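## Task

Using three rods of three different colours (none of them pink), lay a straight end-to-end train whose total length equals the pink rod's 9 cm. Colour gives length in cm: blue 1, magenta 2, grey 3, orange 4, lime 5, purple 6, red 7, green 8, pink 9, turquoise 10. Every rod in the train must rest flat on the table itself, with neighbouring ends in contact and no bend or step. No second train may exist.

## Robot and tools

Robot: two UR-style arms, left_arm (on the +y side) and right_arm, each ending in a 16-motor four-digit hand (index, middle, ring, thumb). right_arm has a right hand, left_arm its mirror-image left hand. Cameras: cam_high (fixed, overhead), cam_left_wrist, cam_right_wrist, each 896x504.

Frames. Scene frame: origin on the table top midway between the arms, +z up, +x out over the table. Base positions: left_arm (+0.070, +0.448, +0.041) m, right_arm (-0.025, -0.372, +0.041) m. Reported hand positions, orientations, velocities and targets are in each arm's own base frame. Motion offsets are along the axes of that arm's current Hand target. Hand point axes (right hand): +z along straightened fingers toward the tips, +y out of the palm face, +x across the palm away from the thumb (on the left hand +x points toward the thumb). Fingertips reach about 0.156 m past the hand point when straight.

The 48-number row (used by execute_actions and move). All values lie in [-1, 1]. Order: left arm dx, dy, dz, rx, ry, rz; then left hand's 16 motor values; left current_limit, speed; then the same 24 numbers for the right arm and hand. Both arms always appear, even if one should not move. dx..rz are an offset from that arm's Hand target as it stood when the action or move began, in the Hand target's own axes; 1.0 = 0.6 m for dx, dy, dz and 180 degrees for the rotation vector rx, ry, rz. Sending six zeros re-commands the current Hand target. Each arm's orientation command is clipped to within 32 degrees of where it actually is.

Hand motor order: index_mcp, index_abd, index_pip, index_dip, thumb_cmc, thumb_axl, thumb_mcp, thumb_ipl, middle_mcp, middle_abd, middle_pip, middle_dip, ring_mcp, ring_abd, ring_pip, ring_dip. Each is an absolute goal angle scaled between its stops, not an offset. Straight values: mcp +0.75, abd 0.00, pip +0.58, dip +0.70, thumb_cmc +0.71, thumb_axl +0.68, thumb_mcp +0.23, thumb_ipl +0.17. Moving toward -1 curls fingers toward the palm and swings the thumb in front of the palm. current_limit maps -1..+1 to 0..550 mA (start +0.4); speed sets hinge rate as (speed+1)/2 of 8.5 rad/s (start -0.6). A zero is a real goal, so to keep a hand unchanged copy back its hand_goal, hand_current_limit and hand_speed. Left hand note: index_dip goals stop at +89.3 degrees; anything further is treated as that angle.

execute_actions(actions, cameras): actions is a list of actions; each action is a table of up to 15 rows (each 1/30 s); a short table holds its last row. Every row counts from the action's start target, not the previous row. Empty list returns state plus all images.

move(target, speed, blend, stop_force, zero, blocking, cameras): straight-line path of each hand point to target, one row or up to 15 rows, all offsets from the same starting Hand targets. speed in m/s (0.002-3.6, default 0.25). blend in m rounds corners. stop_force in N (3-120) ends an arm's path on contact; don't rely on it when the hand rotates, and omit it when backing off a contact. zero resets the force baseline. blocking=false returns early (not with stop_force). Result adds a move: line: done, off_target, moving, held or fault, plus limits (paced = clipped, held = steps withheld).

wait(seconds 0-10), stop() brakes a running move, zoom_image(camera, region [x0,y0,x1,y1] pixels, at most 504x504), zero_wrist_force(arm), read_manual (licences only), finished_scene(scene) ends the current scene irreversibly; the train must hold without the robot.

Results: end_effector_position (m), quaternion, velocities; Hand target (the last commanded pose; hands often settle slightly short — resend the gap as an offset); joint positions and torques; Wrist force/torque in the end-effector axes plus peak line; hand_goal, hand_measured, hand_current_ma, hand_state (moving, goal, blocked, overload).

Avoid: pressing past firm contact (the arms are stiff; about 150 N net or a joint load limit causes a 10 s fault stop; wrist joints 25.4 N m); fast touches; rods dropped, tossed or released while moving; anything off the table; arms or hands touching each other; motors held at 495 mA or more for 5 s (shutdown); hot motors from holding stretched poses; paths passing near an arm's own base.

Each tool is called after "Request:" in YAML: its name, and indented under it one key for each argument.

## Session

Success. Now scene 2.

Request:
execute_actions:
  actions: []

Request:
zoom_image:
  camera: "cam_high"
  region: [360, 230, 600, 370]

Request:
zoom_image:
  camera: "cam_high"
  region: [360, 350, 600, 490]

Scene clock: 0.00 s.
left_arm: end_effector_position=(+0.5183, -0.2305, +0.1324) hand_goal=(+0.754, +0.000, +0.576, +0.696, +0.714, +0.678, +0.226, +0.168, +0.754, +0.000, +0.576, +0.696, +0.754, +0.000, +0.576, +0.696) hand_measured=(+0.754, +0.000, +0.576, +0.696, +0.714, +0.678, +0.226, +0.168, +0.754, +0.000, +0.576, +0.696, +0.754, +0.000, +0.576, +0.696) hand_current_ma=(+0, +0, +0, +0, +0, +0, +0, +0, +0, +0, +0, +0, +0, +0, +0, +0) hand_state=(goal, goal, goal, goal, goal, goal, goal, goal, goal, goal, goal, goal, goal, goal, goal, goal) hand_current_limit=0.40 hand_speed=-0.60 end_effector_quat_wxyz=(-0.170, +0.966, -0.145, +0.131) | right_arm: end_effector_position=(+0.6746, +0.2627, +0.2864) hand_goal=(+0.754, +0.000, +0.576, +0.696, +0.714, +0.678, +0.226, +0.168, +0.754, +0.000, +0.576, +0.696, +0.754, +0.000, +0.576, +0.696) hand_measured=(+0.754, +0.000, +0.576, +0.696, +0.714, +0.678, +0.226, +0.168, +0.754, +0.000, +0.576, +0.696, +0.754, +0.000, +0.576, +0.696) hand_current_ma=(+0, +0, +0, +0, +0, +0, +0, +0, +0, +0, +0, +0, +0, +0, +0, +0) hand_state=(goal, goal, goal, goal, goal, goal, goal, goal, goal, goal, goal, goal, goal, goal, goal, goal) hand_current_limit=0.40 hand_speed=-0.60 end_effector_quat_wxyz=(+0.157, +0.986, +0.002, +0.054)
Joint positions: left_arm=[2.97 -1.74 -2.061 -0.644 1.915 1.744] | right_arm=[0.383 -0.826 0.81 -1.537 -1.905 1.953]
Joint velocities: within noise
Joint torques (N m): no reading
Wrist force (N): no reading
Wrist torque (N m): no reading
Wrist force, peak (N): no reading
Hand target: left_arm +0.5183, -0.2305, +0.1324; -0.170, +0.966, -0.145, +0.131 | right_arm +0.6746, +0.2627, +0.2864; +0.157, +0.986, +0.002, +0.054

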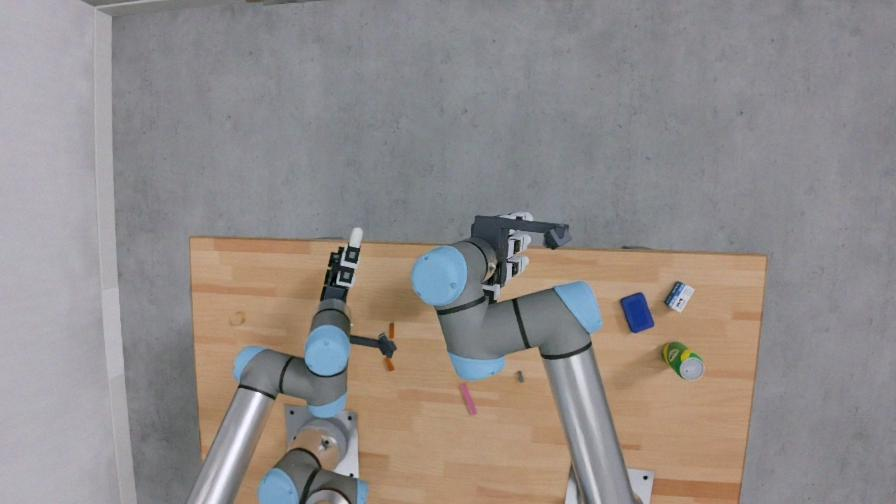

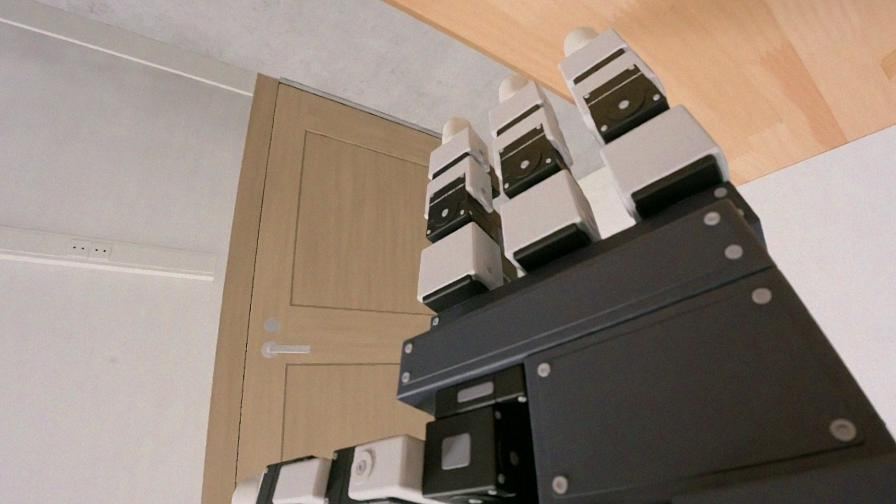

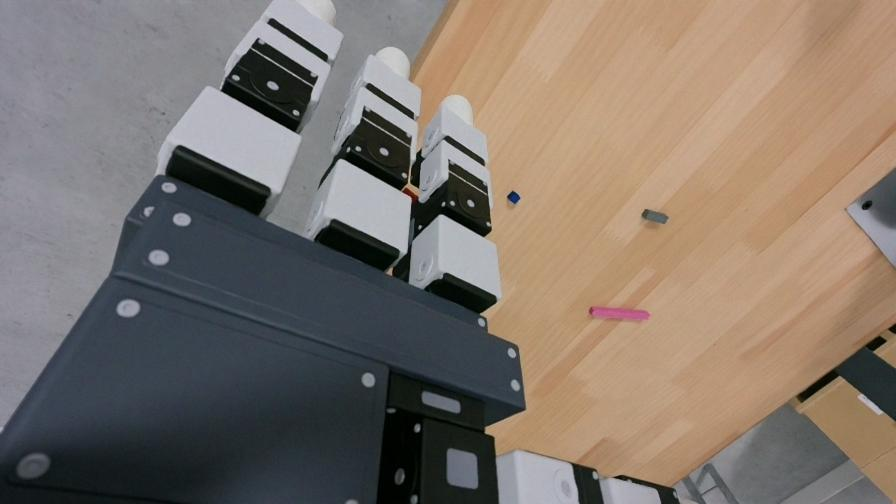

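Scaled by 2.100.

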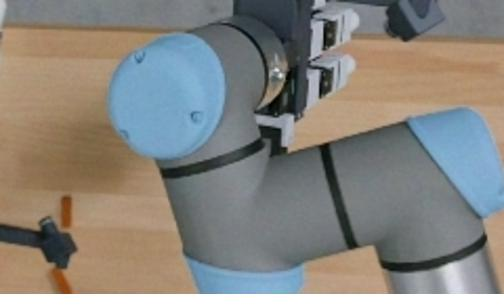

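Scaled by 2.100.

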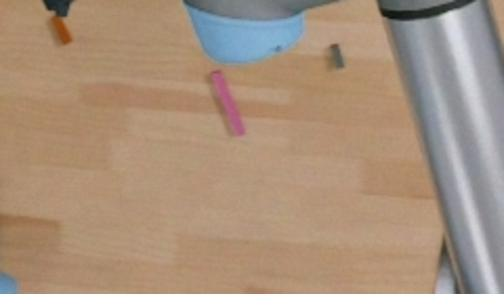

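Request:
move:
  target: [-0.4023, 0.1392, -0.4175, -0.2216, -0.0567, -0.2525, 0.754, 0.03, 0.576, 0.696, 0.714, 0.678, 0.226, 0.168, 0.754, -0.03, 0.576, 0.696, 0.754, -0.9, -0.3, 0.696, 0.0, -0.6, -0.6197, 0.7933, 0.0143, 0, 0, 0, 0.754, 0, 0.576, 0.696, 0.714, 0.678, 0.226, 0.168, 0.754, 0, 0.576, 0.696, 0.754, 0, 0.576, 0.696, 0.0, -0.6]
  speed: 0.25
  cameras: ["all"]

Request:
zoom_image:
  camera: "cam_high"
  region: [350, 230, 590, 365]

Request:
zoom_image:
  camera: "cam_high"
  region: [350, 330, 590, 465]

Scene clock: 27.10 s.
left_arm: end_effector_position=(+0.1999, -0.2998, +0.2800) hand_goal=(+0.754, +0.030, +0.576, +0.696, +0.714, +0.678, +0.226, +0.168, +0.754, -0.030, +0.576, +0.696, +0.754, -0.900, -0.300, +0.696) hand_measured=(+0.754, +0.026, +0.576, +0.696, +0.716, +0.678, +0.224, +0.168, +0.754, -0.028, +0.576, +0.696, +0.756, -0.894, -0.296, +0.696) hand_current_ma=(+0, -1, +0, +0, +0, +0, -1, +0, +0, +1, +0, +0, +0, +3, +2, +0) hand_state=(goal, goal, goal, goal, goal, goal, goal, goal, goal, goal, goal, goal, goal, goal, goal, goal) hand_current_limit=0.00 hand_speed=-0.60 end_effector_quat_wxyz=(+0.212, +0.953, +0.211, +0.047) | right_arm: end_effector_position=(+0.2995, -0.2000, +0.3868) hand_goal=(+0.754, +0.000, +0.576, +0.696, +0.714, +0.678, +0.226, +0.168, +0.754, +0.000, +0.576, +0.696, +0.754, +0.000, +0.576, +0.696) hand_measured=(+0.754, +0.000, +0.576, +0.696, +0.716, +0.678, +0.224, +0.168, +0.754, +0.000, +0.576, +0.696, +0.754, +0.000, +0.576, +0.696) hand_current_ma=(+0, +0, +0, +0, +0, +0, -1, +0, +0, +0, +0, +0, +0, +0, +0, +0) hand_state=(goal, goal, goal, goal, goal, goal, goal, goal, goal, goal, goal, goal, goal, goal, goal, goal) hand_current_limit=0.00 hand_speed=-0.60 end_effector_quat_wxyz=(+0.157, +0.986, +0.002, +0.054)
Joint positions: left_arm=[2.987 -0.565 -2.482 -1.411 1.212 0.934] | right_arm=[-0.614 -2.104 2.042 -1.784 -1.764 0.926]
Joint torques (N m): left_arm=[6.91 -5.35 35.73 2.07 -1 -0.7] | right_arm=[-11.51 4.67 -31.93 -4.12 -3.02 -1.62]
Wrist force (N): left_arm=[0.6 -0.8 -0.1] | right_arm=[0.1 -0.1 -0.1]
Wrist torque (N m): left_arm=[0.12 0.04 -0.15] | right_arm=[0.05 0.06 -0.18]
Wrist force, peak (N): left_arm=[-1.1 -1.3 -0.7] | right_arm=[0.7 -2.2 0.1]
Hand target: left_arm +0.1999, -0.2998, +0.2800; +0.212, +0.953, +0.211, +0.047 | right_arm +0.2995, -0.2000, +0.3868; +0.157, +0.986, +0.002, +0.054
Off the commanded pose: left_arm 0.000 m, 0 deg | right_arm 0.000 m, 0 deg.
move: done

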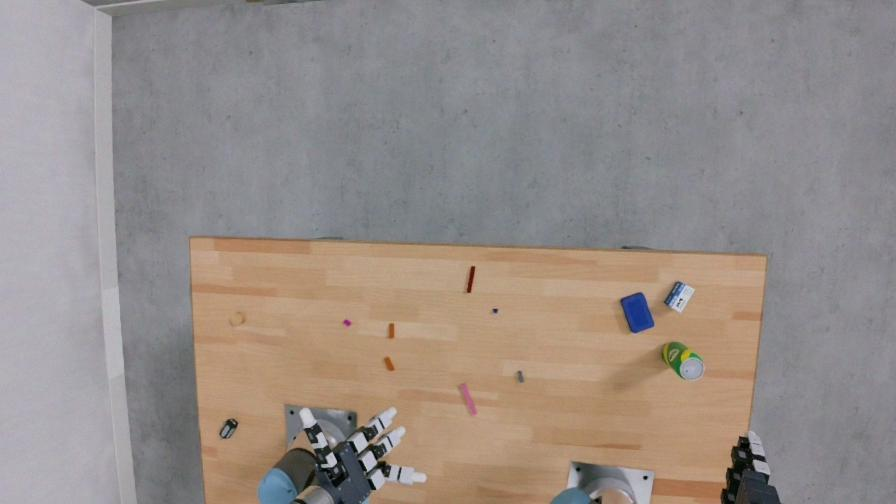

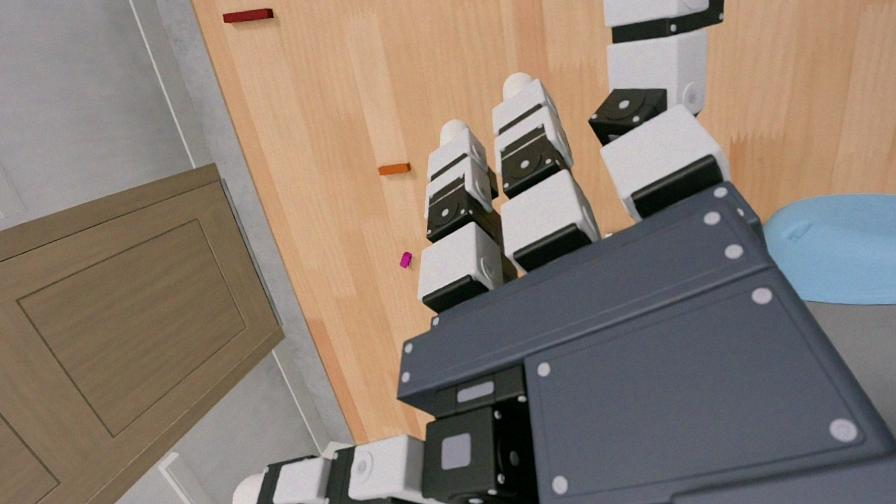

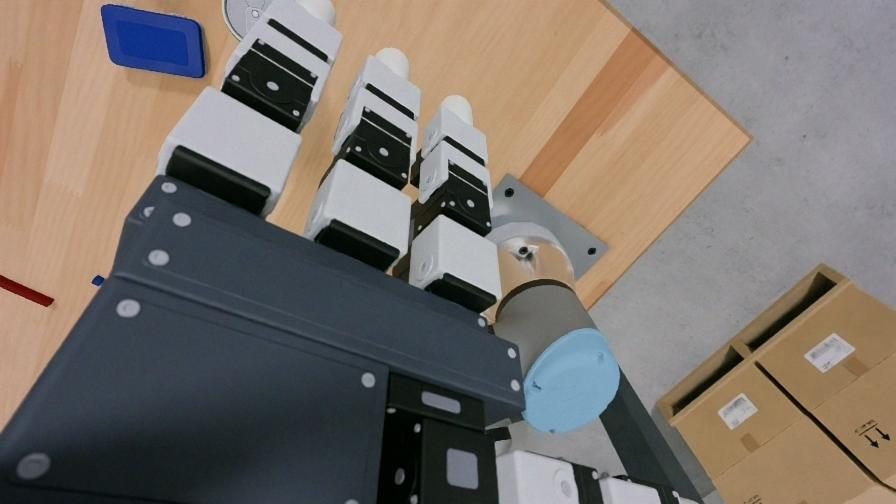

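Scaled by 2.100.

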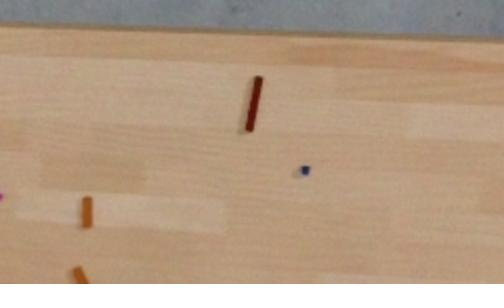

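Scaled by 2.100.

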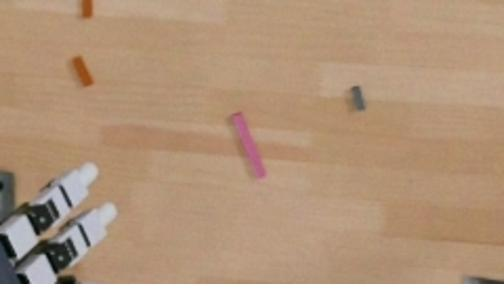

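Request:
zoom_image:
  camera: "cam_left_wrist"
  region: [340, 130, 440, 290]

Request:
zoom_image:
  camera: "cam_high"
  region: [330, 300, 410, 380]

Request:
zoom_image:
  camera: "cam_high"
  region: [480, 340, 560, 420]

Scaled by 3.150.

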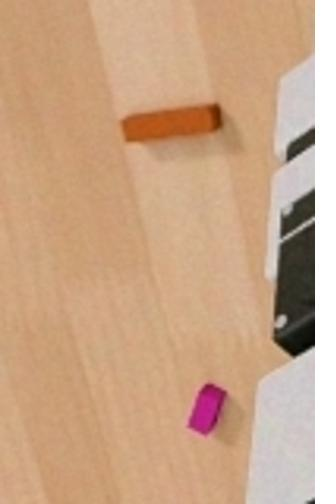

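Scaled by 6.300.

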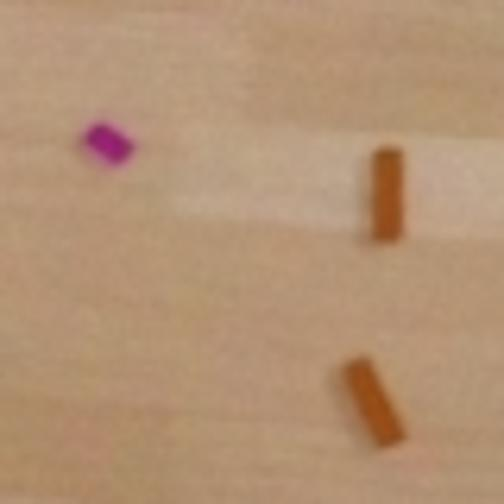

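Scaled by 6.300.

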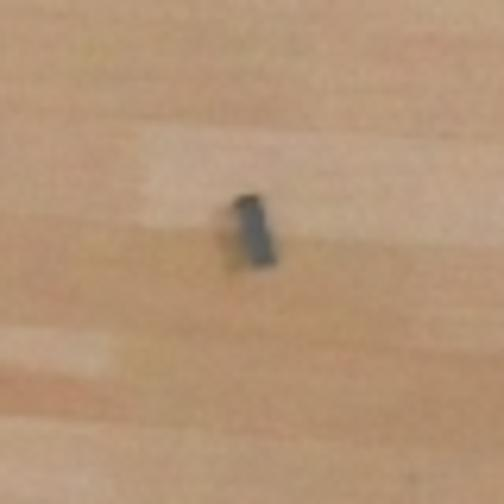

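Request:
move:
  target: [0.4567, -0.2867, 0.133, 0, 0.2864, -0.6143, 0.754, 0.03, 0.576, 0.696, 0.714, 0.678, 0.226, 0.168, 0.754, -0.03, 0.576, 0.696, 0.754, -0.9, -0.3, 0.696, 0.0, -0.9, 0, 0, 0, 0, 0, 0, 0.754, 0, 0.576, 0.696, 0.714, 0.678, 0.226, 0.168, 0.754, 0, 0.576, 0.696, 0.754, 0, 0.576, 0.696, 0.0, -0.6]
  speed: 0.3
  cameras: ["cam_high", "cam_left_wrist"]

Request:
zoom_image:
  camera: "cam_left_wrist"
  region: [400, 0, 560, 160]

Scene clock: 79.83 s.
left_arm: end_effector_position=(+0.3968, -0.0734, +0.1350) hand_goal=(+0.754, +0.030, +0.576, +0.696, +0.714, +0.678, +0.226, +0.168, +0.754, -0.030, +0.576, +0.696, +0.754, -0.900, -0.300, +0.696) hand_measured=(+0.754, +0.026, +0.576, +0.696, +0.716, +0.678, +0.224, +0.168, +0.754, -0.028, +0.576, +0.696, +0.756, -0.894, -0.296, +0.696) hand_current_ma=(+0, -1, +0, +0, +0, +0, -1, +0, +0, +1, +0, +0, +1, +3, +2, +0) hand_state=(goal, goal, goal, goal, goal, goal, goal, goal, goal, goal, goal, goal, goal, goal, goal, goal) hand_current_limit=0.00 hand_speed=-0.90 end_effector_quat_wxyz=(+0.062, +0.278, +0.936, +0.207) | right_arm: end_effector_position=(+0.2995, -0.2000, +0.3868) hand_goal=(+0.754, +0.000, +0.576, +0.696, +0.714, +0.678, +0.226, +0.168, +0.754, +0.000, +0.576, +0.696, +0.754, +0.000, +0.576, +0.696) hand_measured=(+0.754, +0.000, +0.576, +0.696, +0.716, +0.678, +0.224, +0.168, +0.754, +0.000, +0.576, +0.696, +0.754, +0.000, +0.576, +0.696) hand_current_ma=(+0, +0, +0, +0, +0, +0, -1, +0, +0, +0, +0, +0, +0, +0, +0, +0) hand_state=(goal, goal, goal, goal, goal, goal, goal, goal, goal, goal, goal, goal, goal, goal, goal, goal) hand_current_limit=0.00 hand_speed=-0.60 end_effector_quat_wxyz=(+0.157, +0.986, +0.002, +0.054)
Joint positions: left_arm=[2.86 -1.603 -2.384 -0.59 1.987 -1.247] | right_arm=[-0.614 -2.104 2.042 -1.784 -1.764 0.926]
Joint torques (N m): left_arm=[-4.01 13.74 10.97 3.78 -0.52 -0.27] | right_arm=[-12.52 8.62 -31.03 -4.31 -2.48 -3.1]
Wrist force (N): left_arm=[-0.1 -1.0 0.1] | right_arm=[0.0 0.1 0.0]
Wrist torque (N m): left_arm=[0.07 0.14 -0.18] | right_arm=[0.07 0.07 -0.14]
Wrist force, peak (N): left_arm=[0.0 -1.5 0.2] | right_arm=[0.4 0.2 -0.2]
Hand target: left_arm +0.3968, -0.0734, +0.1349; +0.062, +0.278, +0.936, +0.207 | right_arm +0.2995, -0.2000, +0.3868; +0.157, +0.986, +0.002, +0.054
Off the commanded pose: left_arm 0.000 m, 0 deg | right_arm 0.000 m, 0 deg.
move: done
Images, in order (width x height): cam_high 896x504, cam_left_wrist 896x504.

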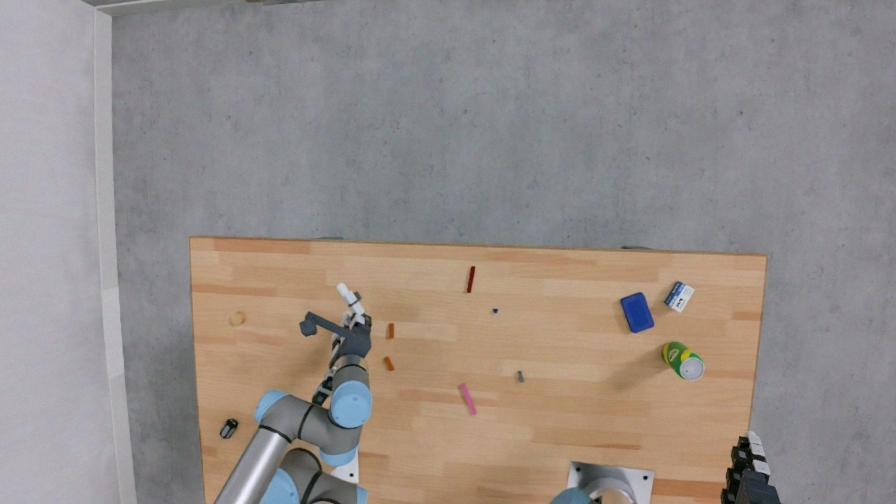

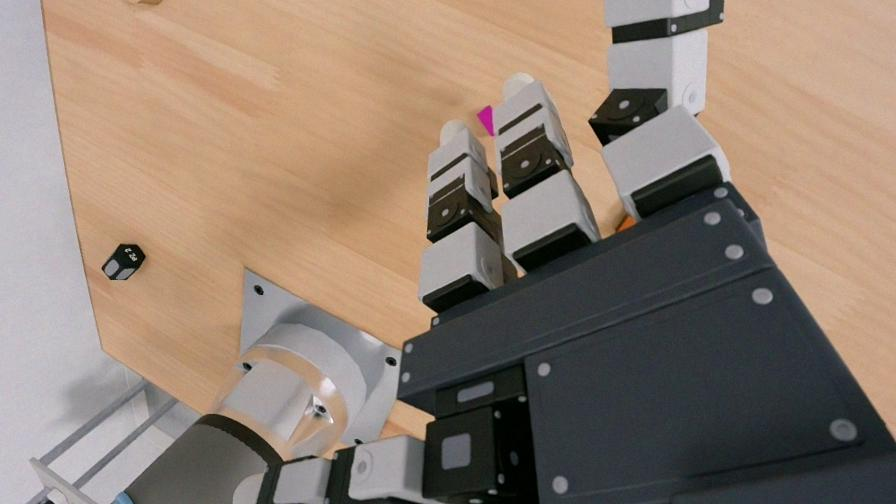

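Scaled by 3.150.

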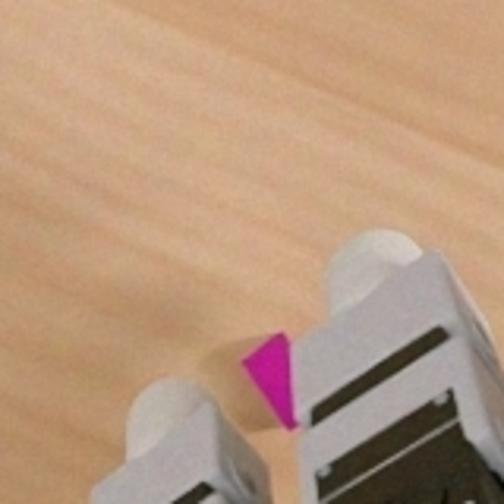

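Request:
move:
  target:
    - [0.015, -0.0319, 0.0381, 0, 0, 0, 0.754, 0.03, 0.576, 0.696, 0.714, 0.678, 0.226, 0.168, 0.754, -0.03, 0.576, 0.696, 0.754, -0.9, -0.3, 0.696, 0.0, -0.95, 0, 0, 0, 0, 0, 0, 0.754, 0, 0.576, 0.696, 0.714, 0.678, 0.226, 0.168, 0.754, 0, 0.576, 0.696, 0.754, 0, 0.576, 0.696, 0.0, -0.6]
    - [0.015, -0.0319, 0.0381, 0, 0, 0, 0.754, -0.18, 0.576, 0.696, 0.714, 0.678, 0.226, 0.168, 0.754, 0.18, 0.576, 0.696, 0.754, -0.9, -0.3, 0.696, 0.0, -0.95, 0, 0, 0, 0, 0, 0, 0.754, 0, 0.576, 0.696, 0.714, 0.678, 0.226, 0.168, 0.754, 0, 0.576, 0.696, 0.754, 0, 0.576, 0.696, 0.0, -0.6]
  speed: 0.05

Request:
wait:
  seconds: 0.4
  cameras: ["cam_high", "cam_left_wrist"]

Request:
zoom_image:
  camera: "cam_left_wrist"
  region: [400, 0, 560, 160]

Scene clock: 91.57 s.
left_arm: end_effector_position=(+0.3850, -0.0750, +0.1061) hand_goal=(+0.754, -0.180, +0.576, +0.696, +0.714, +0.678, +0.226, +0.168, +0.754, +0.180, +0.576, +0.696, +0.754, -0.900, -0.300, +0.696) hand_measured=(+0.754, -0.088, +0.576, +0.696, +0.716, +0.678, +0.224, +0.168, +0.754, +0.090, +0.576, +0.696, +0.756, -0.894, -0.296, +0.696) hand_current_ma=(+0, +66, +0, +0, +0, +0, -1, +0, +0, -61, +0, +0, +1, +3, +2, +0) hand_state=(goal, moving, goal, goal, goal, goal, goal, goal, goal, moving, goal, goal, goal, goal, goal, goal) hand_current_limit=0.00 hand_speed=-0.95 end_effector_quat_wxyz=(+0.062, +0.278, +0.936, +0.207) | right_arm: end_effector_position=(+0.2995, -0.2000, +0.3868) hand_goal=(+0.754, +0.000, +0.576, +0.696, +0.714, +0.678, +0.226, +0.168, +0.754, +0.000, +0.576, +0.696, +0.754, +0.000, +0.576, +0.696) hand_measured=(+0.754, +0.000, +0.576, +0.696, +0.716, +0.678, +0.224, +0.168, +0.754, +0.000, +0.576, +0.696, +0.754, +0.000, +0.576, +0.696) hand_current_ma=(+0, +0, +0, +0, +0, +0, -1, +0, +0, +0, +0, +0, +0, +0, +0, +0) hand_state=(goal, goal, goal, goal, goal, goal, goal, goal, goal, goal, goal, goal, goal, goal, goal, goal) hand_current_limit=0.00 hand_speed=-0.60 end_effector_quat_wxyz=(+0.157, +0.986, +0.002, +0.054)
Joint positions: left_arm=[2.847 -1.661 -2.436 -0.486 1.988 -1.262] | right_arm=[-0.614 -2.104 2.042 -1.784 -1.764 0.926]
Joint torques (N m): left_arm=[7.9 24.14 25.8 3.81 0.5 1.42] | right_arm=[-12.12 8.26 -29.74 -4.24 -1.97 -2.97]
Wrist force (N): left_arm=[0.1 -1.1 0.2] | right_arm=[0.3 -0.1 -0.1]
Wrist torque (N m): left_arm=[0.05 0.12 -0.01] | right_arm=[0.05 0.03 -0.13]
Wrist force, peak (N): left_arm=[0.3 -1.6 0.7] | right_arm=[0.0 -0.2 -0.5]
Hand target: left_arm +0.3850, -0.0750, +0.1061; +0.062, +0.278, +0.936, +0.207 | right_arm +0.2995, -0.2000, +0.3868; +0.157, +0.986, +0.002, +0.054
Off the commanded pose: left_arm 0.000 m, 0 deg | right_arm 0.000 m, 0 deg.
move: done

Scene clock: 91.97 s.
left_arm: end_effector_position=(+0.3851, -0.0750, +0.1061) hand_goal=(+0.754, -0.180, +0.576, +0.696, +0.714, +0.678, +0.226, +0.168, +0.754, +0.180, +0.576, +0.696, +0.754, -0.900, -0.300, +0.696) hand_measured=(+0.754, -0.092, +0.576, +0.696, +0.716, +0.678, +0.224, +0.168, +0.754, +0.094, +0.576, +0.696, +0.756, -0.894, -0.296, +0.696) hand_current_ma=(+0, +163, +0, +0, +0, +0, -1, +0, +0, -152, +0, +0, +1, +3, +2, +0) hand_state=(goal, blocked, goal, goal, goal, goal, goal, goal, goal, blocked, goal, goal, goal, goal, goal, goal) hand_current_limit=0.00 hand_speed=-0.95 end_effector_quat_wxyz=(+0.062, +0.278, +0.936, +0.207) | right_arm: end_effector_position=(+0.2995, -0.2000, +0.3868) hand_goal=(+0.754, +0.000, +0.576, +0.696, +0.714, +0.678, +0.226, +0.168, +0.754, +0.000, +0.576, +0.696, +0.754, +0.000, +0.576, +0.696) hand_measured=(+0.754, +0.000, +0.576, +0.696, +0.716, +0.678, +0.224, +0.168, +0.754, +0.000, +0.576, +0.696, +0.754, +0.000, +0.576, +0.696) hand_current_ma=(+0, +0, +0, +0, +0, +0, -1, +0, +0, +0, +0, +0, +0, +0, +0, +0) hand_state=(goal, goal, goal, goal, goal, goal, goal, goal, goal, goal, goal, goal, goal, goal, goal, goal) hand_current_limit=0.00 hand_speed=-0.60 end_effector_quat_wxyz=(+0.157, +0.986, +0.002, +0.054)
Joint positions: left_arm=[2.847 -1.661 -2.436 -0.486 1.988 -1.262] | right_arm=[-0.614 -2.104 2.042 -1.784 -1.764 0.926]
Joint torques (N m): left_arm=[8.58 24.48 24.94 3.83 0.32 1.04] | right_arm=[-12.77 8.04 -30.57 -4.37 -1.93 -3.16]
Wrist force (N): left_arm=[-0.1 -1.1 0.1] | right_arm=[0.1 -0.3 -0.1]
Wrist torque (N m): left_arm=[0.05 0.13 -0.03] | right_arm=[0.03 0.05 -0.14]
Wrist force, peak (N): left_arm=[0.3 -1.2 0.2] | right_arm=[0.2 -0.4 0.1]
Hand target: left_arm +0.3850, -0.0750, +0.1061; +0.062, +0.278, +0.936, +0.207 | right_arm +0.2995, -0.2000, +0.3868; +0.157, +0.986, +0.002, +0.054
Off the commanded pose: left_arm 0.000 m, 0 deg | right_arm 0.000 m, 0 deg.
wait: 0.40 s; at rest by 0.17 s
Images, in order (width x height): cam_high 896x504, cam_left_wrist 896x504.

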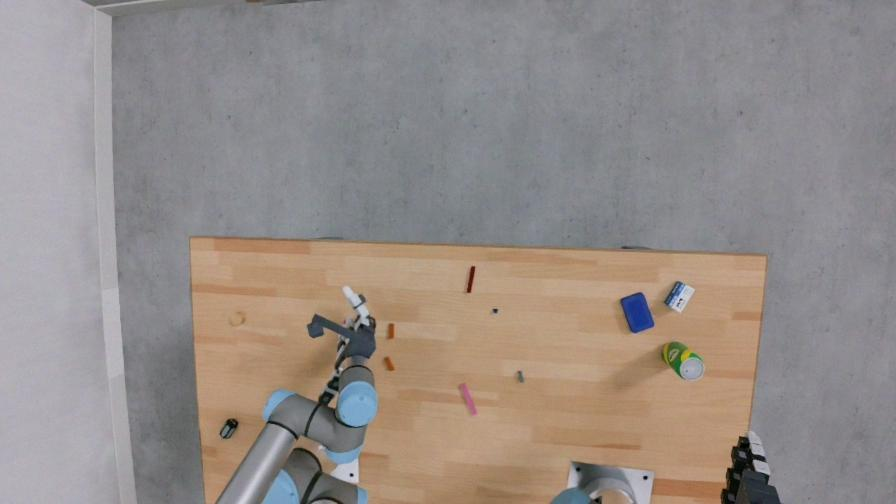

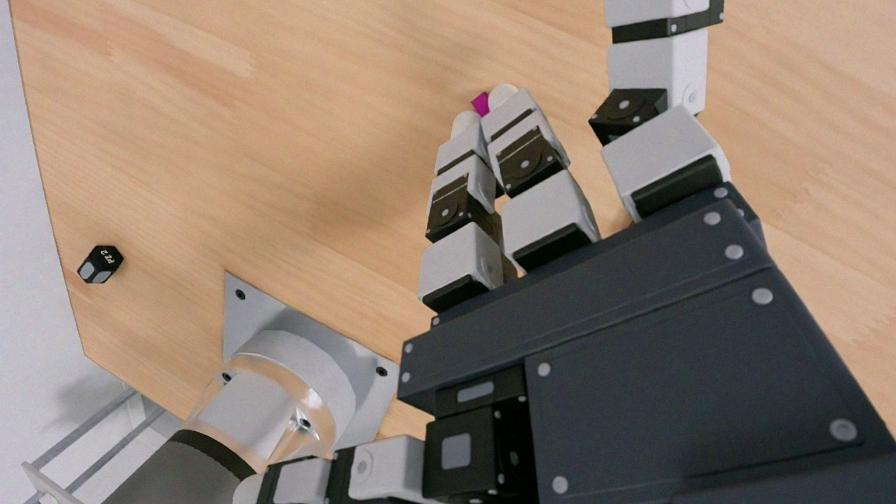

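Scaled by 3.150.

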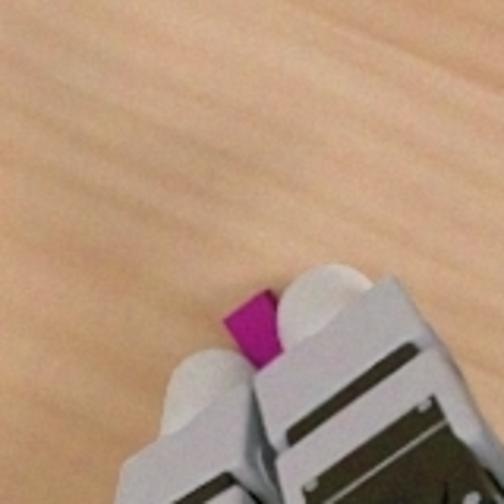

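Request:
move:
  target:
    - [0, 0.0169, -0.0363, 0, 0, 0, 0.754, -0.18, 0.576, 0.696, 0.714, 0.678, 0.226, 0.168, 0.754, 0.18, 0.576, 0.696, 0.754, -0.9, -0.3, 0.696, 0.0, -0.95, 0, 0, 0, 0, 0, 0, 0.754, 0, 0.576, 0.696, 0.714, 0.678, 0.226, 0.168, 0.754, 0, 0.576, 0.696, 0.754, 0, 0.576, 0.696, 0.0, -0.6]
    - [0.068, -0.2732, -0.1715, 0, -0.081, 0.1737, 0.754, -0.18, 0.576, 0.696, 0.714, 0.678, 0.226, 0.168, 0.754, 0.18, 0.576, 0.696, 0.754, -0.9, -0.3, 0.696, 0.0, -0.95, 0, 0, 0, 0, 0, 0, 0.754, 0, 0.576, 0.696, 0.714, 0.678, 0.226, 0.168, 0.754, 0, 0.576, 0.696, 0.754, 0, 0.576, 0.696, 0.0, -0.6]
  speed: 0.12
  cameras: ["cam_high", "cam_left_wrist"]
  blend: 0.01

Request:
zoom_image:
  camera: "cam_left_wrist"
  region: [400, 0, 560, 160]

Request:
zoom_image:
  camera: "cam_high"
  region: [350, 310, 430, 390]

Scene clock: 115.50 s.
left_arm: end_effector_position=(+0.2461, -0.2137, +0.1301) hand_goal=(+0.754, -0.180, +0.576, +0.696, +0.714, +0.678, +0.226, +0.168, +0.754, +0.180, +0.576, +0.696, +0.754, -0.900, -0.300, +0.696) hand_measured=(+0.756, -0.096, +0.576, +0.696, +0.716, +0.678, +0.224, +0.168, +0.756, +0.098, +0.576, +0.696, +0.756, -0.894, -0.296, +0.696) hand_current_ma=(+0, +149, +0, +0, +0, +0, -1, +0, +0, -141, +0, +0, +1, +3, +2, +0) hand_state=(goal, blocked, goal, goal, goal, goal, goal, goal, goal, blocked, goal, goal, goal, goal, goal, goal) hand_current_limit=0.00 hand_speed=-0.95 end_effector_quat_wxyz=(+0.121, +0.543, +0.812, +0.180) | right_arm: end_effector_position=(+0.2995, -0.2000, +0.3868) hand_goal=(+0.754, +0.000, +0.576, +0.696, +0.714, +0.678, +0.226, +0.168, +0.754, +0.000, +0.576, +0.696, +0.754, +0.000, +0.576, +0.696) hand_measured=(+0.754, +0.000, +0.576, +0.696, +0.716, +0.678, +0.224, +0.168, +0.754, +0.000, +0.576, +0.696, +0.754, +0.000, +0.576, +0.696) hand_current_ma=(+0, +0, +0, +0, +0, +0, -1, +0, +0, +0, +0, +0, +0, +0, +0, +0) hand_state=(goal, goal, goal, goal, goal, goal, goal, goal, goal, goal, goal, goal, goal, goal, goal, goal) hand_current_limit=0.00 hand_speed=-0.60 end_effector_quat_wxyz=(+0.157, +0.986, +0.002, +0.054)
Joint positions: left_arm=[2.31 -1.402 -2.59 -0.562 1.979 -1.192] | right_arm=[-0.614 -2.104 2.042 -1.784 -1.764 0.926]
Joint torques (N m): left_arm=[0.97 0.16 28.34 1.73 1.85 -0.61] | right_arm=[-11.9 7.12 -29.37 -4.35 -1.37 -3.11]
Wrist force (N): left_arm=[0.1 -0.7 0.1] | right_arm=[-0.1 0.0 0.0]
Wrist torque (N m): left_arm=[0.11 0.14 -0.11] | right_arm=[0.05 0.09 -0.15]
Wrist force, peak (N): left_arm=[0.0 -1.5 1.5] | right_arm=[0.5 -0.3 -0.1]
Hand target: left_arm +0.2461, -0.2137, +0.1302; +0.121, +0.543, +0.812, +0.180 | right_arm +0.2995, -0.2000, +0.3868; +0.157, +0.986, +0.002, +0.054
Off the commanded pose: left_arm 0.000 m, 0 deg | right_arm 0.000 m, 0 deg.
move: done
Images, in order (width x height): cam_high 896x504, cam_left_wrist 896x504.

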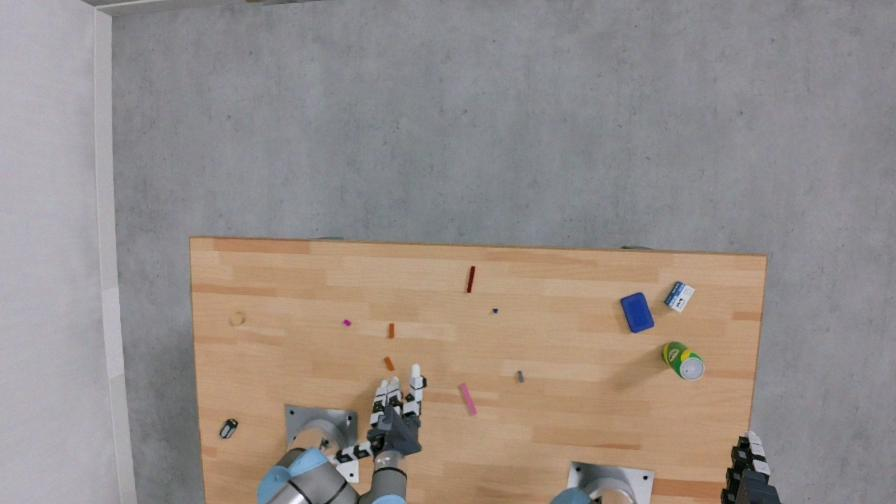

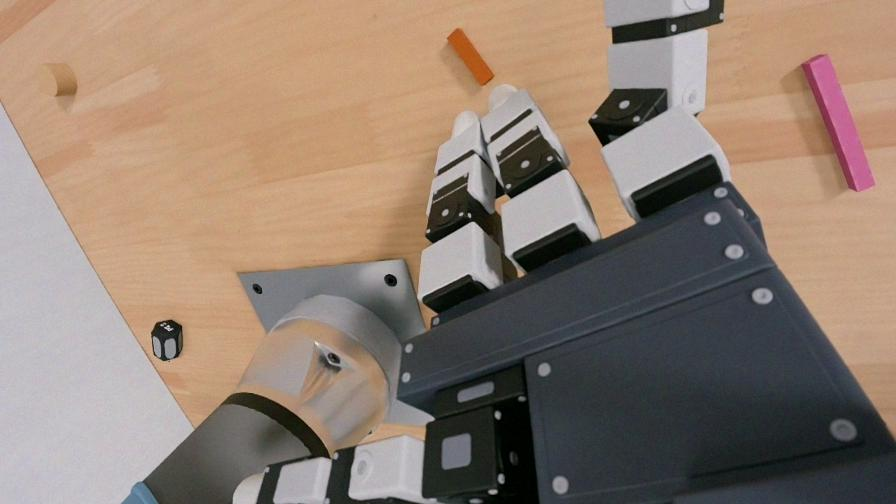

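Scaled by 3.150.

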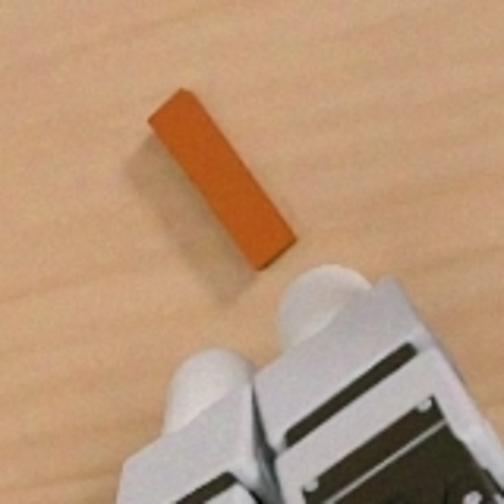

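Scaled by 6.300.

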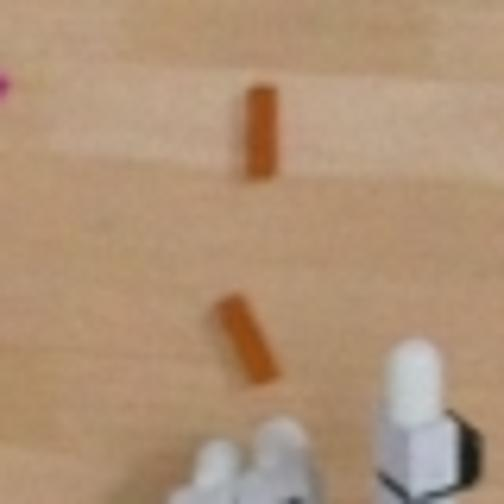

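Request:
move:
  target: [0.1248, 0.2655, 0.146, 0, 0.081, -0.1737, 0.754, 0.03, 0.576, 0.696, 0.714, 0.678, 0.226, 0.168, 0.754, -0.03, 0.576, 0.696, 0.754, -0.9, -0.3, 0.696, 0.0, -0.9, 0, 0, 0, 0, 0, 0, 0.754, 0, 0.576, 0.696, 0.714, 0.678, 0.226, 0.168, 0.754, 0, 0.576, 0.696, 0.754, 0, 0.576, 0.696, 0.0, -0.6]
  speed: 0.15

Request:
move:
  target: [0, -0.0176, 0.0378, 0, 0, 0, 0.754, 0.03, 0.576, 0.696, 0.714, 0.678, 0.226, 0.168, 0.754, -0.03, 0.576, 0.696, 0.754, -0.9, -0.3, 0.696, 0.0, -0.9, 0, 0, 0, 0, 0, 0, 0.754, 0, 0.576, 0.696, 0.714, 0.678, 0.226, 0.168, 0.754, 0, 0.576, 0.696, 0.754, 0, 0.576, 0.696, 0.0, -0.6]
  speed: 0.01
  stop_force: 3
  cameras: ["cam_left_wrist"]

Request:
zoom_image:
  camera: "cam_left_wrist"
  region: [400, 0, 560, 160]

Scene clock: 133.73 s.
left_arm: end_effector_position=(+0.3852, -0.0752, +0.1180) hand_goal=(+0.754, +0.030, +0.576, +0.696, +0.714, +0.678, +0.226, +0.168, +0.754, -0.030, +0.576, +0.696, +0.754, -0.900, -0.300, +0.696) hand_measured=(+0.756, +0.026, +0.576, +0.696, +0.716, +0.678, +0.224, +0.168, +0.756, -0.026, +0.576, +0.696, +0.756, -0.894, -0.296, +0.696) hand_current_ma=(+0, -1, +0, +0, +0, +0, -1, +0, +0, +1, +0, +0, +1, +3, +2, +0) hand_state=(goal, goal, goal, goal, goal, goal, goal, goal, goal, goal, goal, goal, goal, goal, goal, goal) hand_current_limit=0.00 hand_speed=-0.90 end_effector_quat_wxyz=(+0.062, +0.278, +0.936, +0.207) | right_arm: end_effector_position=(+0.2995, -0.2000, +0.3868) hand_goal=(+0.754, +0.000, +0.576, +0.696, +0.714, +0.678, +0.226, +0.168, +0.754, +0.000, +0.576, +0.696, +0.754, +0.000, +0.576, +0.696) hand_measured=(+0.754, +0.000, +0.576, +0.696, +0.716, +0.678, +0.224, +0.168, +0.754, +0.000, +0.576, +0.696, +0.754, +0.000, +0.576, +0.696) hand_current_ma=(+0, +0, +0, +0, +0, +0, -1, +0, +0, +0, +0, +0, +0, +0, +0, +0) hand_state=(goal, goal, goal, goal, goal, goal, goal, goal, goal, goal, goal, goal, goal, goal, goal, goal) hand_current_limit=0.00 hand_speed=-0.60 end_effector_quat_wxyz=(+0.157, +0.986, +0.002, +0.054)
Joint positions: left_arm=[2.846 -1.627 -2.423 -0.533 1.988 -1.262] | right_arm=[-0.614 -2.104 2.042 -1.784 -1.764 0.926]
Joint torques (N m): left_arm=[-0.67 21.32 8.3 3.85 0.19 1.8] | right_arm=[-12.31 6.07 -28.59 -4.22 -0.85 -2.92]
Wrist force (N): left_arm=[0.3 -1.0 0.2] | right_arm=[0.0 -0.2 -0.1]
Wrist torque (N m): left_arm=[0.07 0.11 -0.05] | right_arm=[0.04 0.07 -0.15]
Wrist force, peak (N): left_arm=[0.2 -1.9 -0.2] | right_arm=[0.0 -0.3 -0.4]
Hand target: left_arm +0.3852, -0.0752, +0.1180; +0.062, +0.278, +0.936, +0.207 | right_arm +0.2995, -0.2000, +0.3868; +0.157, +0.986, +0.002, +0.054
Off the commanded pose: left_arm 0.000 m, 0 deg | right_arm 0.000 m, 0 deg.
move: done

Scene clock: 136.30 s.
left_arm: end_effector_position=(+0.3852, -0.0752, +0.1031) hand_goal=(+0.754, +0.030, +0.576, +0.696, +0.714, +0.678, +0.226, +0.168, +0.754, -0.030, +0.576, +0.696, +0.754, -0.900, -0.300, +0.696) hand_measured=(+0.754, +0.026, +0.576, +0.696, +0.716, +0.678, +0.224, +0.168, +0.754, -0.028, +0.576, +0.696, +0.756, -0.894, -0.296, +0.696) hand_current_ma=(+0, -1, +0, +0, +0, +0, -1, +0, +0, +0, +0, +0, +1, +3, +2, +0) hand_state=(goal, goal, goal, goal, goal, goal, goal, goal, goal, goal, goal, goal, goal, goal, goal, goal) hand_current_limit=0.00 hand_speed=-0.90 end_effector_quat_wxyz=(+0.062, +0.278, +0.936, +0.207) | right_arm: end_effector_position=(+0.2995, -0.2000, +0.3868) hand_goal=(+0.754, +0.000, +0.576, +0.696, +0.714, +0.678, +0.226, +0.168, +0.754, +0.000, +0.576, +0.696, +0.754, +0.000, +0.576, +0.696) hand_measured=(+0.754, +0.000, +0.576, +0.696, +0.716, +0.678, +0.224, +0.168, +0.754, +0.000, +0.576, +0.696, +0.754, +0.000, +0.576, +0.696) hand_current_ma=(+0, +0, +0, +0, +0, +0, -1, +0, +0, +0, +0, +0, +0, +0, +0, +0) hand_state=(goal, goal, goal, goal, goal, goal, goal, goal, goal, goal, goal, goal, goal, goal, goal, goal) hand_current_limit=0.00 hand_speed=-0.60 end_effector_quat_wxyz=(+0.157, +0.986, +0.002, +0.054)
Joint positions: left_arm=[2.846 -1.671 -2.438 -0.474 1.988 -1.262] | right_arm=[-0.614 -2.104 2.042 -1.784 -1.764 0.926]
Joint torques (N m): left_arm=[7.19 23.72 24.72 3.59 0.12 1.59] | right_arm=[-12.18 5.77 -28.35 -4.33 -0.43 -3.14]
Wrist force (N): left_arm=[0.2 -0.9 -2.3] | right_arm=[0.2 -0.1 -0.1]
Wrist torque (N m): left_arm=[0.24 0.14 -0.06] | right_arm=[0.05 0.05 -0.12]
Wrist force, peak (N): left_arm=[0.6 -0.5 -10.1] | right_arm=[0.3 -0.2 -0.4]
Hand target: left_arm +0.3852, -0.0752, +0.1031; +0.062, +0.278, +0.936, +0.207 (not the last commanded pose) | right_arm +0.2995, -0.2000, +0.3868; +0.157, +0.986, +0.002, +0.054
Off the commanded pose: left_arm 0.010 m, 0 deg | right_arm 0.000 m, 0 deg.
move: contact (left_arm)
Images, in order (width x height): cam_left_wrist 896x504.

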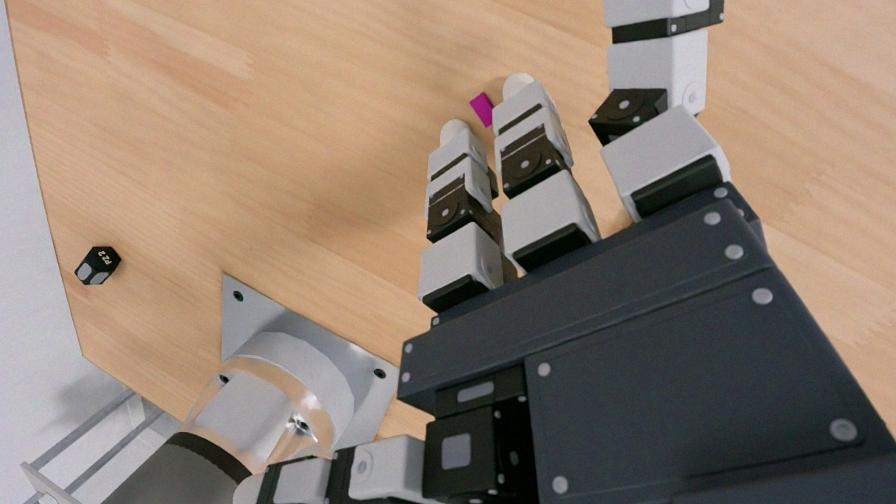

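Scaled by 3.150.

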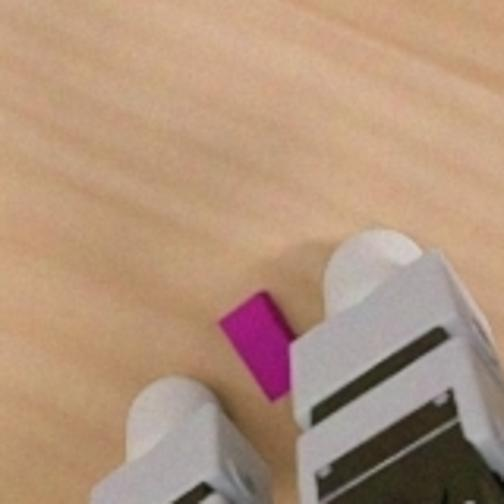

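Request:
move:
  target:
    - [0, 0.0006, -0.0012, 0, 0, 0, 0.754, 0.03, 0.576, 0.696, 0.714, 0.678, 0.226, 0.168, 0.754, -0.03, 0.576, 0.696, 0.754, -0.9, -0.3, 0.696, 0.0, -0.95, 0, 0, 0, 0, 0, 0, 0.754, 0, 0.576, 0.696, 0.714, 0.678, 0.226, 0.168, 0.754, 0, 0.576, 0.696, 0.754, 0, 0.576, 0.696, 0.0, -0.6]
    - [0, 0.0006, -0.0012, 0, 0, 0, 0.754, -0.2, 0.576, 0.696, 0.714, 0.678, 0.226, 0.168, 0.754, 0.2, 0.576, 0.696, 0.754, -0.9, -0.3, 0.696, 0.0, -0.93, 0, 0, 0, 0, 0, 0, 0.754, 0, 0.576, 0.696, 0.714, 0.678, 0.226, 0.168, 0.754, 0, 0.576, 0.696, 0.754, 0, 0.576, 0.696, 0.0, -0.6]
    - [0, 0.0056, -0.0121, 0, 0, 0, 0.754, -0.2, 0.576, 0.696, 0.714, 0.678, 0.226, 0.168, 0.754, 0.2, 0.576, 0.696, 0.754, -0.9, -0.3, 0.696, 0.0, -0.93, 0, 0, 0, 0, 0, 0, 0.754, 0, 0.576, 0.696, 0.714, 0.678, 0.226, 0.168, 0.754, 0, 0.576, 0.696, 0.754, 0, 0.576, 0.696, 0.0, -0.6]
  speed: 0.02
  cameras: ["cam_high", "cam_left_wrist"]

Request:
zoom_image:
  camera: "cam_left_wrist"
  region: [400, 0, 560, 160]

Scene clock: 148.40 s.
left_arm: end_effector_position=(+0.3852, -0.0752, +0.1111) hand_goal=(+0.754, -0.200, +0.576, +0.696, +0.714, +0.678, +0.226, +0.168, +0.754, +0.200, +0.576, +0.696, +0.754, -0.900, -0.300, +0.696) hand_measured=(+0.754, -0.084, +0.576, +0.696, +0.716, +0.678, +0.224, +0.168, +0.756, +0.090, +0.576, +0.696, +0.756, -0.894, -0.296, +0.696) hand_current_ma=(+0, +246, +0, +0, +0, +0, -1, +0, +0, -227, +0, +0, +1, +3, +2, +0) hand_state=(goal, blocked, goal, goal, goal, goal, goal, goal, goal, blocked, goal, goal, goal, goal, goal, goal) hand_current_limit=0.00 hand_speed=-0.93 end_effector_quat_wxyz=(+0.062, +0.277, +0.936, +0.207) end_effector_velocity=(+0.001, -0.001, +0.001) end_effector_angular_velocity=(-0.003, -0.005, +0.000) | right_arm: end_effector_position=(+0.2995, -0.2000, +0.3868) hand_goal=(+0.754, +0.000, +0.576, +0.696, +0.714, +0.678, +0.226, +0.168, +0.754, +0.000, +0.576, +0.696, +0.754, +0.000, +0.576, +0.696) hand_measured=(+0.754, +0.000, +0.576, +0.696, +0.716, +0.678, +0.224, +0.168, +0.754, +0.000, +0.576, +0.696, +0.754, +0.000, +0.576, +0.696) hand_current_ma=(+0, +0, +0, +0, +0, +0, -1, +0, +0, +0, +0, +0, +0, +0, +0, +0) hand_state=(goal, goal, goal, goal, goal, goal, goal, goal, goal, goal, goal, goal, goal, goal, goal, goal) hand_current_limit=0.00 hand_speed=-0.60 end_effector_quat_wxyz=(+0.157, +0.986, +0.002, +0.054)
Joint positions: left_arm=[2.846 -1.647 -2.43 -0.506 1.988 -1.262] | right_arm=[-0.614 -2.104 2.042 -1.784 -1.764 0.926]
Joint velocities: left_arm=[-0.001 0 0.001 0.005 -0.001 -0.001] | right_arm=[within noise]
Joint torques (N m): left_arm=[-6.07 10.39 17.89 3.87 0.9 -0.86] | right_arm=[-12.37 3.52 -27.38 -4.33 0.1 -2.9]
Wrist force (N): left_arm=[0.3 -1.2 0.3] | right_arm=[0.1 -0.1 0.0]
Wrist torque (N m): left_arm=[0.03 0.10 -0.05] | right_arm=[0.04 0.06 -0.14]
Wrist force, peak (N): left_arm=[0.2 -1.0 -2.6] | right_arm=[0.5 -0.1 -0.1]
Hand target: left_arm +0.3852, -0.0752, +0.1111; +0.062, +0.278, +0.936, +0.207 | right_arm +0.2995, -0.2000, +0.3868; +0.157, +0.986, +0.002, +0.054
Off the commanded pose: left_arm 0.000 m, 0 deg | right_arm 0.000 m, 0 deg.
move: done
Images, in order (width x height): cam_high 896x504, cam_left_wrist 896x504.

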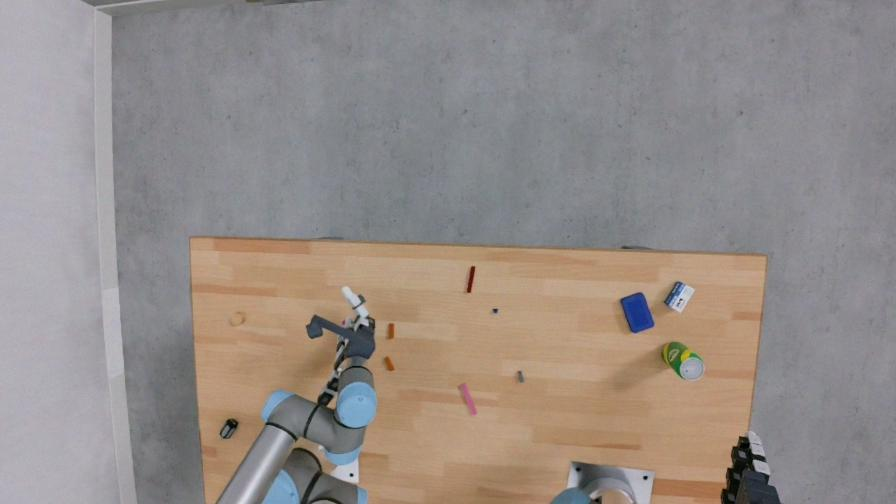

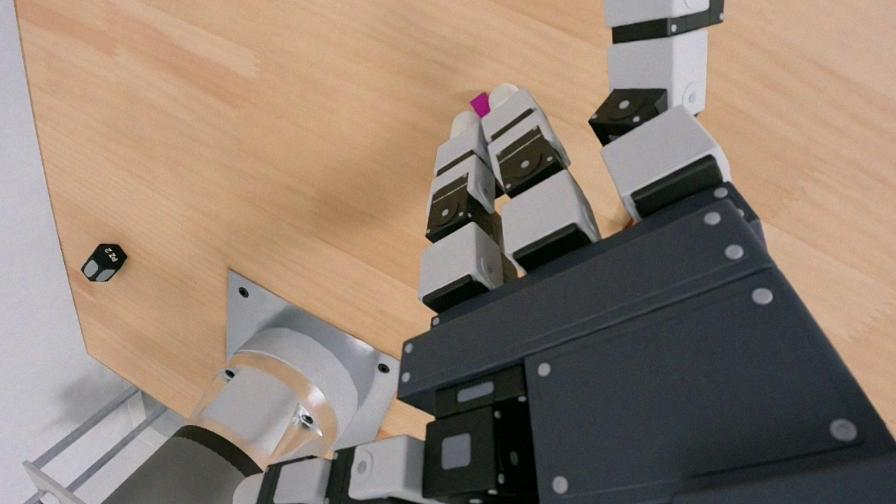

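Scaled by 3.150.

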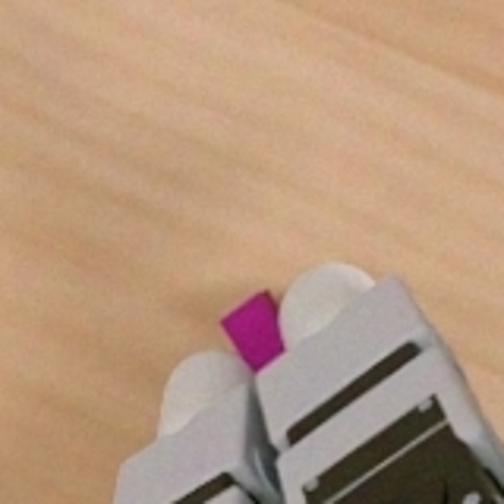

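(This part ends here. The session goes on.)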